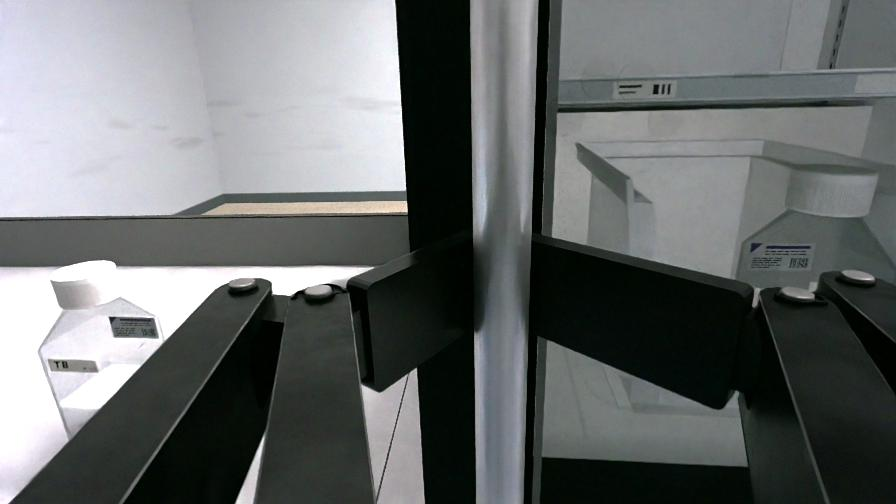

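Emit:
execute_actions(
  actions=[
    {"rows":[[0,-0.0002,0.0012,-0.0001,0,0,-1,0,-0.9,0,0,0,0,0,0,0.1,0,-1],[0,-0.0006,0.0036,-0.0004,0,0,-1,0,-0.9,0,0,0,0,0,0,0.1,0,-1],[0,-0.0013,0.0075,-0.0008,0,0,-1,0,-0.9,0,0,0,0,0,0,0.1,0,-1],[0,-0.0021,0.012,-0.0013,0,0,-1,0,-0.9,0,0,0,0,0,0,0.1,0,-1],[0,-0.0031,0.0175,-0.0018,0,0,-1,0,-0.9,0,0,0,0,0,0,0.1,0,-1],[0,-0.0041,0.023,-0.0024,0,0,-1,0,-0.9,0,0,0,0,0,0,0.1,0,-1],[0,-0.005,0.0285,-0.003,0,0,-1,0,-0.9,0,0,0,0,0,0,0.1,0,-1],[0,-0.006,0.034,-0.0036,0,0,-1,0,-0.9,0,0,0,0,0,0,0.1,0,-1],[0,-0.007,0.0395,-0.0042,0,0,-1,0,-0.9,0,0,0,0,0,0,0.1,0,-1],[0,-0.008,0.045,-0.0048,0,0,-1,0,-0.9,0,0,0,0,0,0,0.1,0,-1],[0,-0.009,0.0505,-0.0054,0,0,-1,0,-0.9,0,0,0,0,0,0,0.1,0,-1],[0,-0.01,0.056,-0.006,0,0,-1,0,-0.9,0,0,0,0,0,0,0.1,0,-1],[0,-0.0108,0.061,-0.0065,0,0,-1,0,-0.9,0,0,0,0,0,0,0.1,0,-1],[0,-0.0114,0.0647,-0.0068,0,0,-1,0,-0.9,0,0,0,0,0,0,0.1,0,-1],[0,-0.0118,0.067,-0.007,0,0,-1,0,-0.9,0,0,0,0,0,0,0.1,0,-1]],"steps":24},
  ],
  cameras=["cam_left_wrist","cam_bench_mid"],
)

Scene clock: 1317.87 s.
left_arm: end_effector_position=(+0.2397, +0.4670, +0.2704) position_measured=255 object_status=3 end_effector_quat_wxyz=(-0.006, +0.707, +0.006, +0.707) | right_arm: end_effector_position=(-0.1463, -0.3257, +0.4204) position_measured=117 object_status=3 end_effector_quat_wxyz=(+0.589, -0.392, +0.589, +0.392)
Joint positions: left_arm=[0.82 -2.141 -0.96 2.283 -4.463 0.587 3.141] | right_arm=[-1.2 1.789 -0.821 1.335 -3.656 -2.185 0]
Joint torques (N m): left_arm=[14.73 -38.28 10.2 -0.32 -0.31 -2.42] | right_arm=[-7.98 -44.7 -30.19 1.03 1.74 -1.97]
Wrist force (N): left_arm=[-2.1 4.3 3.8] | right_arm=[-6.9 -0.3 1.8]
Wrist torque (N m): left_arm=[-0.19 0.41 -0.13] | right_arm=[0.44 1.13 0.64]
Wrist force, peak (N): left_arm=[-4.3 7.9 5.4] | right_arm=[-7.3 -0.3 1.8]
Hand target: left_arm +0.2398, +0.4670, +0.2704; -0.006, +0.707, +0.006, +0.707 | right_arm -0.1463, -0.3257, +0.4204; +0.589, -0.392, +0.589, +0.392
Off the commanded pose: left_arm 0.000 m, 0 deg | right_arm 0.000 m, 0 deg.
left_rail: position_m=0.820 speed_m_s=0.30 position_status=done
right_rail: position_m=-1.200 speed_m_s=0.30 position_status=done
Images, in order (width x height): cam_bench_mid 504x504, cam_left_wrist 896x504.

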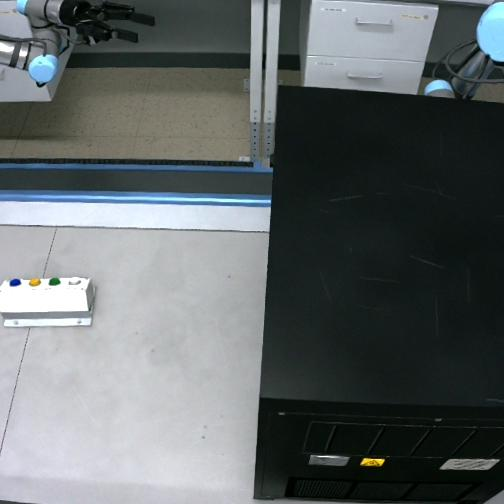

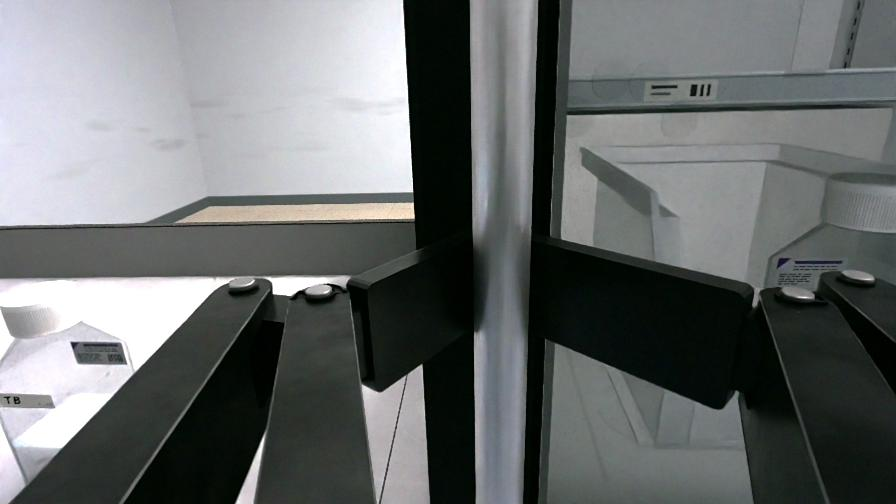

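Emit:
execute_actions(
  actions=[
    {"rows":[[0,0,0.001,-0.0001,0,0,-1,0,-0.9,0,0,0,0,0,0,0.1,0,-1],[0,0.0002,0.003,-0.0003,0,0,-1,0,-0.9,0,0,0,0,0,0,0.1,0,-1],[0,0,0.0055,-0.0006,0,0,-1,0,-0.9,0,0,0,0,0,0,0.1,0,-1],[0,-0.0003,0.0085,-0.0009,0,0,-1,0,-0.9,0,0,0,0,0,0,0.1,0,-1],[0,-0.0006,0.0115,-0.0012,0,0,-1,0,-0.9,0,0,0,0,0,0,0.1,0,-1],[0,-0.001,0.0145,-0.0015,0,0,-1,0,-0.9,0,0,0,0,0,0,0.1,0,-1],[0,-0.0014,0.0175,-0.0018,0,0,-1,0,-0.9,0,0,0,0,0,0,0.1,0,-1],[0,-0.0018,0.0205,-0.0021,0,0,-1,0,-0.9,0,0,0,0,0,0,0.1,0,-1],[0,-0.0022,0.0235,-0.0024,0,0,-1,0,-0.9,0,0,0,0,0,0,0.1,0,-1],[0,-0.0025,0.026,-0.0027,0,0,-1,0,-0.9,0,0,0,0,0,0,0.1,0,-1]],"steps":18},
  ],
  cameras=["cam_left_wrist"],
)

Scene clock: 1325.47 s.
left_arm: end_effector_position=(+0.2553, +0.4687, +0.2704) position_measured=255 object_status=3 end_effector_quat_wxyz=(-0.003, +0.707, +0.003, +0.707) | right_arm: end_effector_position=(-0.1463, -0.3257, +0.4204) position_measured=117 object_status=3 end_effector_quat_wxyz=(+0.589, -0.392, +0.589, +0.392)
Joint positions: left_arm=[0.82 -2.108 -0.966 2.303 -4.478 0.546 3.141] | right_arm=[-1.2 1.789 -0.821 1.335 -3.656 -2.185 0]
Joint torques (N m): left_arm=[14.53 -40.39 10.06 -0.54 -1.12 -2.32] | right_arm=[-8.57 -44.63 -30.53 1.06 1.5 -1.73]
Wrist force (N): left_arm=[-3.3 2.6 4.8] | right_arm=[-6.7 -0.5 1.6]
Wrist torque (N m): left_arm=[-0.21 0.46 -0.12] | right_arm=[0.40 1.10 0.65]
Wrist force, peak (N): left_arm=[-4.0 4.0 5.1] | right_arm=[-7.2 -0.3 1.9]
Hand target: left_arm +0.2554, +0.4687, +0.2704; -0.003, +0.707, +0.003, +0.707 | right_arm -0.1463, -0.3257, +0.4204; +0.589, -0.392, +0.589, +0.392
Off the commanded pose: left_arm 0.000 m, 0 deg | right_arm 0.000 m, 0 deg.
left_rail: position_m=0.820 speed_m_s=0.30 position_status=done
right_rail: position_m=-1.200 speed_m_s=0.30 position_status=done
Images, in order (width x height): cam_left_wrist 896x504.

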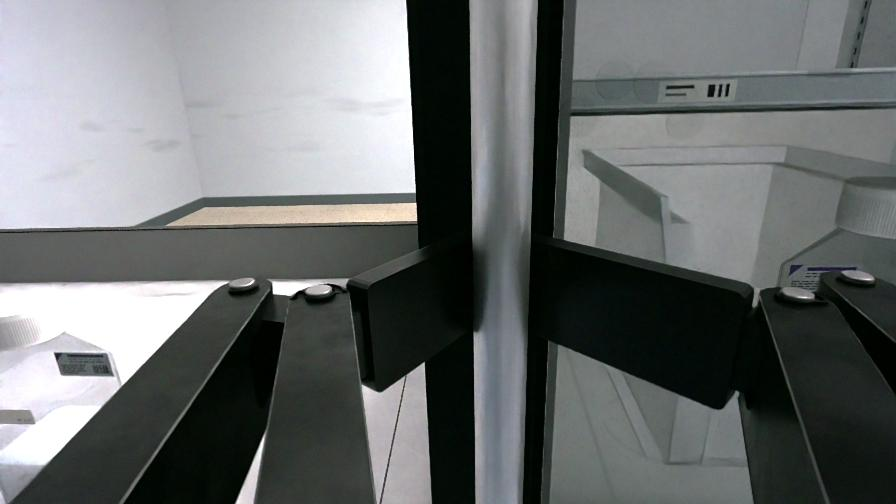

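Small steps for the final seating.

Emit:
execute_actions(
  actions=[
    {"rows":[[0,0,0.001,0,0,0,-1,0,-0.9,0,0,0,0,0,0,0.1,0,-1],[0,0.0002,0.003,-0.0003,0,0,-1,0,-0.9,0,0,0,0,0,0,0.1,0,-1],[0,0.0005,0.0055,-0.0006,0,0,-1,0,-0.9,0,0,0,0,0,0,0.1,0,-1],[0,0.0003,0.0085,-0.0009,0,0,-1,0,-0.9,0,0,0,0,0,0,0.1,0,-1],[0,0,0.0115,-0.0012,0,0,-1,0,-0.9,0,0,0,0,0,0,0.1,0,-1],[0,-0.0003,0.014,-0.0015,0,0,-1,0,-0.9,0,0,0,0,0,0,0.1,0,-1],[0,-0.0005,0.016,-0.0016,0,0,-1,0,-0.9,0,0,0,0,0,0,0.1,0,-1]],"steps":16},
  ],
  cameras=["cam_left_wrist"],
)

Emit:
execute_actions(
  actions=[
    {"rows":[[0,0,0.001,0,0,0,-1,0,-0.9,0,0,0,0,0,0,0.1,0,-1],[0,0,0.003,0,0,0,-1,0,-0.9,0,0,0,0,0,0,0.1,0,-1],[0,0,0.0055,0,0,0,-1,0,-0.9,0,0,0,0,0,0,0.1,0,-1],[0,0,0.0085,0,0,0,-1,0,-0.9,0,0,0,0,0,0,0.1,0,-1],[0,0,0.011,0,0,0,-1,0,-0.9,0,0,0,0,0,0,0.1,0,-1],[0,0,0.013,0,0,0,-1,0,-0.9,0,0,0,0,0,0,0.1,0,-1]],"steps":16},
  ],
  cameras=["cam_left_wrist"],
)

Scene clock: 1330.93 s.
left_arm: end_effector_position=(+0.2649, +0.4691, +0.2704) position_measured=255 object_status=3 end_effector_quat_wxyz=(-0.001, +0.707, +0.001, +0.707) | right_arm: end_effector_position=(-0.1463, -0.3257, +0.4204) position_measured=117 object_status=3 end_effector_quat_wxyz=(+0.589, -0.392, +0.589, +0.392)
Joint positions: left_arm=[0.82 -2.086 -0.968 2.313 -4.485 0.519 3.141] | right_arm=[-1.2 1.789 -0.821 1.335 -3.656 -2.185 0]
Joint torques (N m): left_arm=[11.67 -40.19 9.28 -0.01 -1.37 -2.07] | right_arm=[-8.26 -45.39 -31.08 0.96 1.31 -1.87]
Wrist force (N): left_arm=[-2.9 0.8 13.9] | right_arm=[-6.8 -0.3 1.6]
Wrist torque (N m): left_arm=[-0.18 0.53 -0.12] | right_arm=[0.43 1.10 0.65]
Wrist force, peak (N): left_arm=[-2.8 1.0 14.3] | right_arm=[-7.1 -0.3 1.6]
Hand target: left_arm +0.2650, +0.4691, +0.2704; -0.001, +0.707, +0.001, +0.707 | right_arm -0.1463, -0.3257, +0.4204; +0.589, -0.392, +0.589, +0.392
Off the commanded pose: left_arm 0.000 m, 0 deg | right_arm 0.000 m, 0 deg.
left_rail: position_m=0.820 speed_m_s=0.30 position_status=done
right_rail: position_m=-1.200 speed_m_s=0.30 position_status=done
Images, in order (width x height): cam_left_wrist 896x504.

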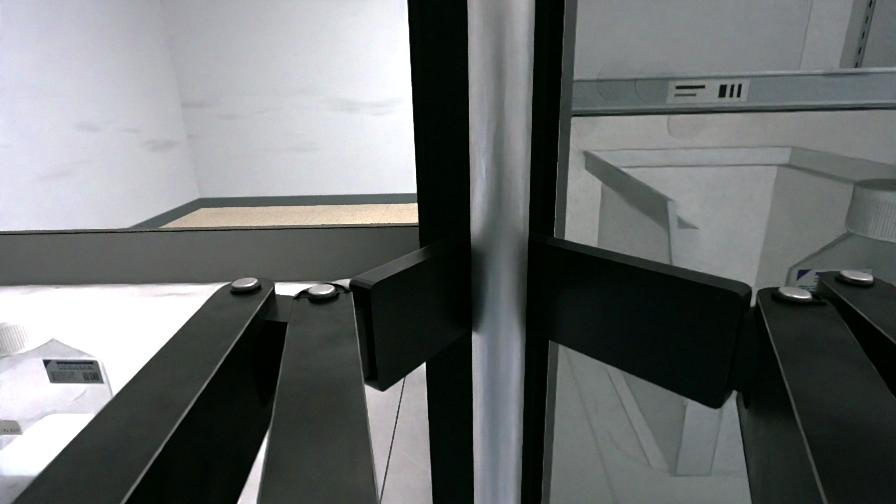

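Scene clock: 1331.67 s.
left_arm: end_effector_position=(+0.2728, +0.4691, +0.2704) position_measured=255 object_status=3 end_effector_quat_wxyz=(-0.001, +0.707, +0.001, +0.707) | right_arm: end_effector_position=(-0.1463, -0.3257, +0.4204) position_measured=117 object_status=3 end_effector_quat_wxyz=(+0.589, -0.392, +0.589, +0.392)
Joint positions: left_arm=[0.82 -2.065 -0.969 2.316 -4.487 0.498 3.141] | right_arm=[-1.2 1.789 -0.821 1.335 -3.656 -2.185 0]
Joint torques (N m): left_arm=[15.45 -38 10.9 -0.7 -1.66 -2.33] | right_arm=[-8.96 -45.32 -31.46 0.93 1.61 -1.93]
Wrist force (N): left_arm=[-2.0 -1.1 -0.9] | right_arm=[-6.9 -0.1 1.6]
Wrist torque (N m): left_arm=[-0.28 0.44 -0.10] | right_arm=[0.47 1.14 0.64]
Wrist force, peak (N): left_arm=[-3.1 0.6 14.2] | right_arm=[-7.0 -0.3 1.8]
Hand target: left_arm +0.2728, +0.4691, +0.2704; -0.001, +0.707, +0.001, +0.707 | right_arm -0.1463, -0.3257, +0.4204; +0.589, -0.392, +0.589, +0.392
Off the commanded pose: left_arm 0.000 m, 0 deg | right_arm 0.000 m, 0 deg.
left_rail: position_m=0.820 speed_m_s=0.30 position_status=done
right_rail: position_m=-1.200 speed_m_s=0.30 position_status=done
Images, in order (width x height): cam_left_wrist 896x504.

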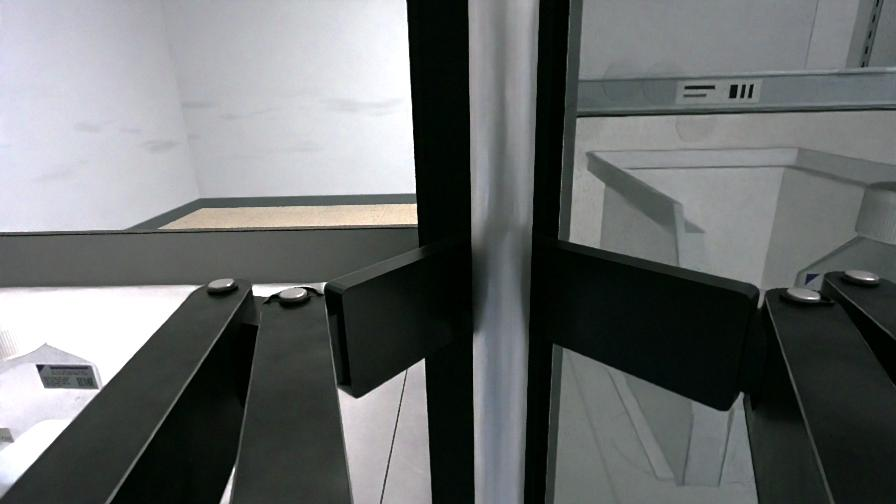

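Emit:
execute_actions(
  actions=[
    {"rows":[[0,0,0,0,0,0,-0.6,0,-1,0,0,0,0,0,0,0.1,0,-1]],"steps":45},
  ],
  cameras=["cam_left_wrist"],
)

Scene clock: 1338.40 s.
left_arm: end_effector_position=(+0.2728, +0.4691, +0.2704) position_measured=205 object_status=3 end_effector_quat_wxyz=(-0.001, +0.707, +0.001, +0.707) | right_arm: end_effector_position=(-0.1463, -0.3257, +0.4204) position_measured=117 object_status=3 end_effector_quat_wxyz=(+0.589, -0.392, +0.589, +0.392)
Joint positions: left_arm=[0.82 -2.065 -0.969 2.316 -4.487 0.498 3.141] | right_arm=[-1.2 1.789 -0.821 1.335 -3.656 -2.185 0]
Joint torques (N m): left_arm=[13.21 -33.91 3.79 0.27 1.28 -2.39] | right_arm=[-8.66 -45.04 -29.98 0.98 1.3 -1.88]
Wrist force (N): left_arm=[-1.4 -2.8 -1.0] | right_arm=[-6.8 -0.3 1.7]
Wrist torque (N m): left_arm=[-0.33 0.44 -0.10] | right_arm=[0.44 1.11 0.65]
Wrist force, peak (N): left_arm=[-1.8 -3.0 -1.7] | right_arm=[-7.1 -0.5 1.6]
Hand target: left_arm +0.2728, +0.4691, +0.2704; -0.001, +0.707, +0.001, +0.707 | right_arm -0.1463, -0.3257, +0.4204; +0.589, -0.392, +0.589, +0.392
Off the commanded pose: left_arm 0.000 m, 0 deg | right_arm 0.000 m, 0 deg.
left_rail: position_m=0.820 speed_m_s=0.30 position_status=done
right_rail: position_m=-1.200 speed_m_s=0.30 position_status=done
Images, in order (width x height): cam_left_wrist 896x504.

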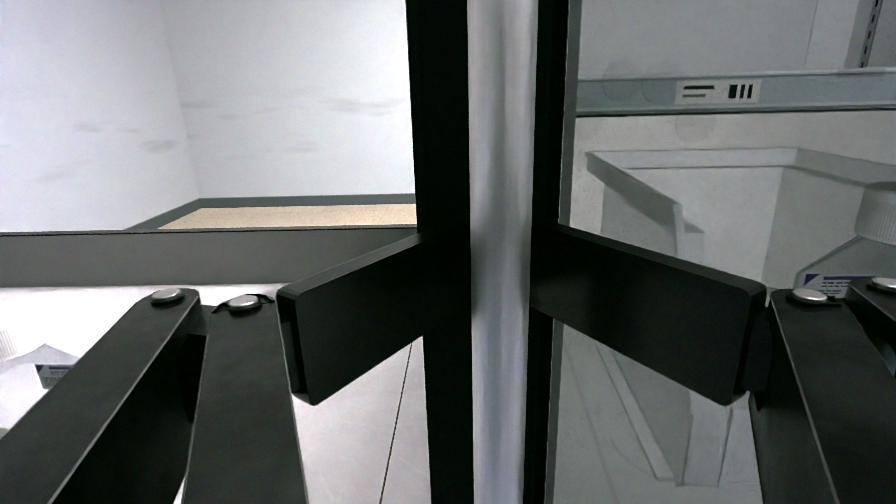

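Emit:
execute_actions(
  actions=[
    {"rows":[[0,0,0,0,0,0,-0.1,0,-1,0,0,0,0,0,0,0.1,0,-1]],"steps":50},
  ],
  cameras=["cam_left_wrist"],
)

Scene clock: 1342.07 s.
left_arm: end_effector_position=(+0.2728, +0.4691, +0.2704) position_measured=141 object_status=3 end_effector_quat_wxyz=(-0.001, +0.707, +0.001, +0.707) | right_arm: end_effector_position=(-0.1463, -0.3257, +0.4204) position_measured=117 object_status=3 end_effector_quat_wxyz=(+0.589, -0.392, +0.589, +0.392)
Joint positions: left_arm=[0.82 -2.065 -0.969 2.316 -4.487 0.498 3.141] | right_arm=[-1.2 1.789 -0.821 1.335 -3.656 -2.185 0]
Joint torques (N m): left_arm=[5.16 -23.27 -10.79 1.57 -2.41 -2.18] | right_arm=[-8.45 -45.03 -31.01 1.07 1.43 -1.82]
Wrist force (N): left_arm=[-1.5 -5.5 1.1] | right_arm=[-6.8 -0.4 1.6]
Wrist torque (N m): left_arm=[-0.28 0.46 -0.11] | right_arm=[0.42 1.12 0.65]
Wrist force, peak (N): left_arm=[-1.0 -6.2 0.9] | right_arm=[-7.1 -0.2 1.7]
Hand target: left_arm +0.2728, +0.4691, +0.2704; -0.001, +0.707, +0.001, +0.707 | right_arm -0.1463, -0.3257, +0.4204; +0.589, -0.392, +0.589, +0.392
Off the commanded pose: left_arm 0.000 m, 0 deg | right_arm 0.000 m, 0 deg.
left_rail: position_m=0.820 speed_m_s=0.30 position_status=done
right_rail: position_m=-1.200 speed_m_s=0.30 position_status=done
Images, in order (width x height): cam_left_wrist 896x504.

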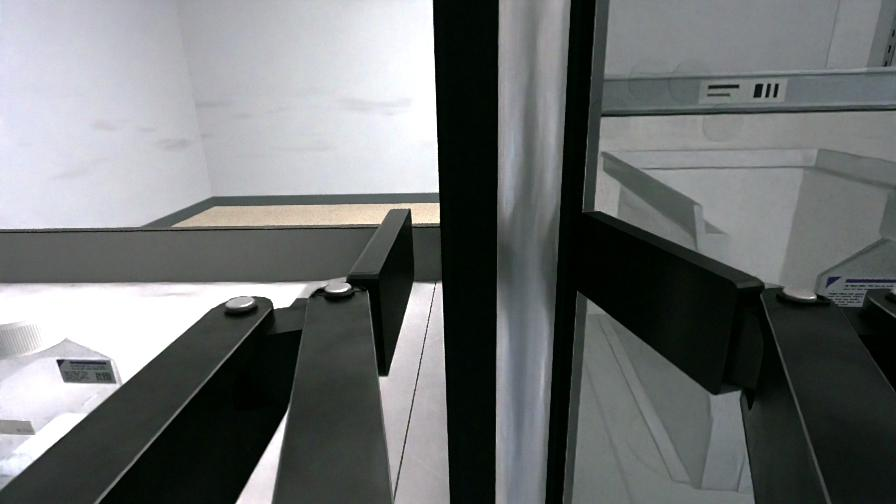

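Emit:
execute_actions(
  actions=[
    {"rows":[[0,0.002,0,0,0,0,-0.1,0,-1,0,0,0,0,0,0,0.1,0,-1],[0,0.005,-0.001,0,0,0,-0.1,0,-1,0,0,0,0,0,0,0.1,0,-1],[0,0.008,-0.003,0,0,0,-0.1,0,-1,0,0,0,0,0,0,0.1,0,-1],[0,0.009,-0.006,0,0,0,-0.1,0,-1,0,0,0,0,0,0,0.1,0,-1],[0,0.009,-0.01,0,0,0,-0.1,0,-1,0,0,0,0,0,0,0.1,0,-1],[0,0.009,-0.015,0,0,0,-0.1,0,-1,0,0,0,0,0,0,0.1,0,-1],[0,0.009,-0.021,0,0,0,-0.1,0,-1,0,0,0,0,0,0,0.1,0,-1],[0,0.009,-0.028,0,0,0,-0.1,0,-1,0,0,0,0,0,0,0.1,0,-1],[0,0.009,-0.035,0,0,0,-0.1,0,-1,0,0,0,0,0,0,0.1,0,-1],[0,0.009,-0.041,0,0,0,-0.1,0,-1,0,0,0,0,0,0,0.1,0,-1],[0,0.009,-0.045,0,0,0,-0.1,0,-1,0,0,0,0,0,0,0.1,0,-1]],"steps":20},
  ],
  cameras=["cam_left_wrist"],
)

Scene clock: 1349.23 s.
left_arm: end_effector_position=(+0.2460, +0.4636, +0.2704) position_measured=141 object_status=3 end_effector_quat_wxyz=(-0.001, +0.707, +0.001, +0.707) | right_arm: end_effector_position=(-0.1463, -0.3257, +0.4204) position_measured=117 object_status=3 end_effector_quat_wxyz=(+0.589, -0.392, +0.589, +0.392)
Joint positions: left_arm=[0.82 -2.127 -0.962 2.289 -4.467 0.559 3.141] | right_arm=[-1.2 1.789 -0.821 1.335 -3.656 -2.185 0]
Joint torques (N m): left_arm=[-11.05 -21.5 -16.87 3.27 2.43 2.6] | right_arm=[-8.36 -46.12 -30.74 1.04 1.51 -1.77]
Wrist force (N): left_arm=[-1.5 -2.1 3.2] | right_arm=[-6.9 -0.2 1.6]
Wrist torque (N m): left_arm=[-0.25 0.43 -0.11] | right_arm=[0.46 1.14 0.65]
Wrist force, peak (N): left_arm=[-1.8 -6.2 1.0] | right_arm=[-7.2 -0.2 1.6]
Hand target: left_arm +0.2458, +0.4636, +0.2704; -0.001, +0.707, +0.001, +0.707 | right_arm -0.1463, -0.3257, +0.4204; +0.589, -0.392, +0.589, +0.392
Off the commanded pose: left_arm 0.000 m, 0 deg | right_arm 0.000 m, 0 deg.
left_rail: position_m=0.820 speed_m_s=0.30 position_status=done
right_rail: position_m=-1.200 speed_m_s=0.30 position_status=done
Images, in order (width x height): cam_left_wrist 896x504.

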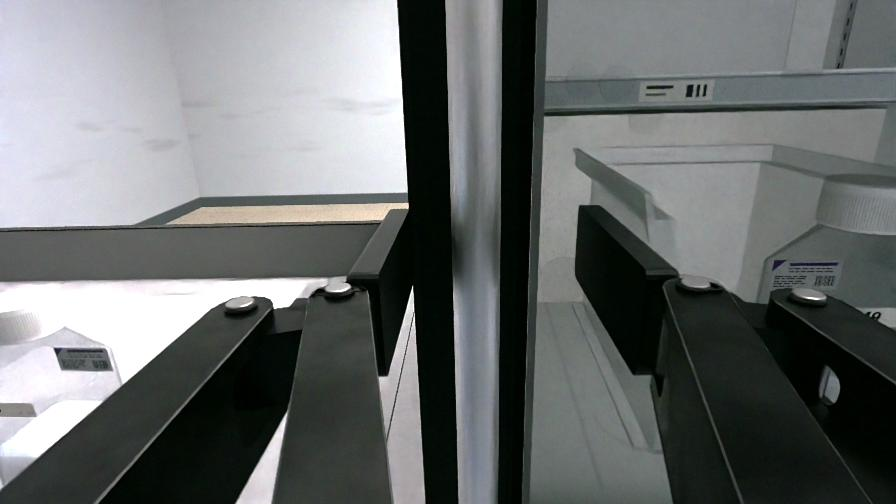

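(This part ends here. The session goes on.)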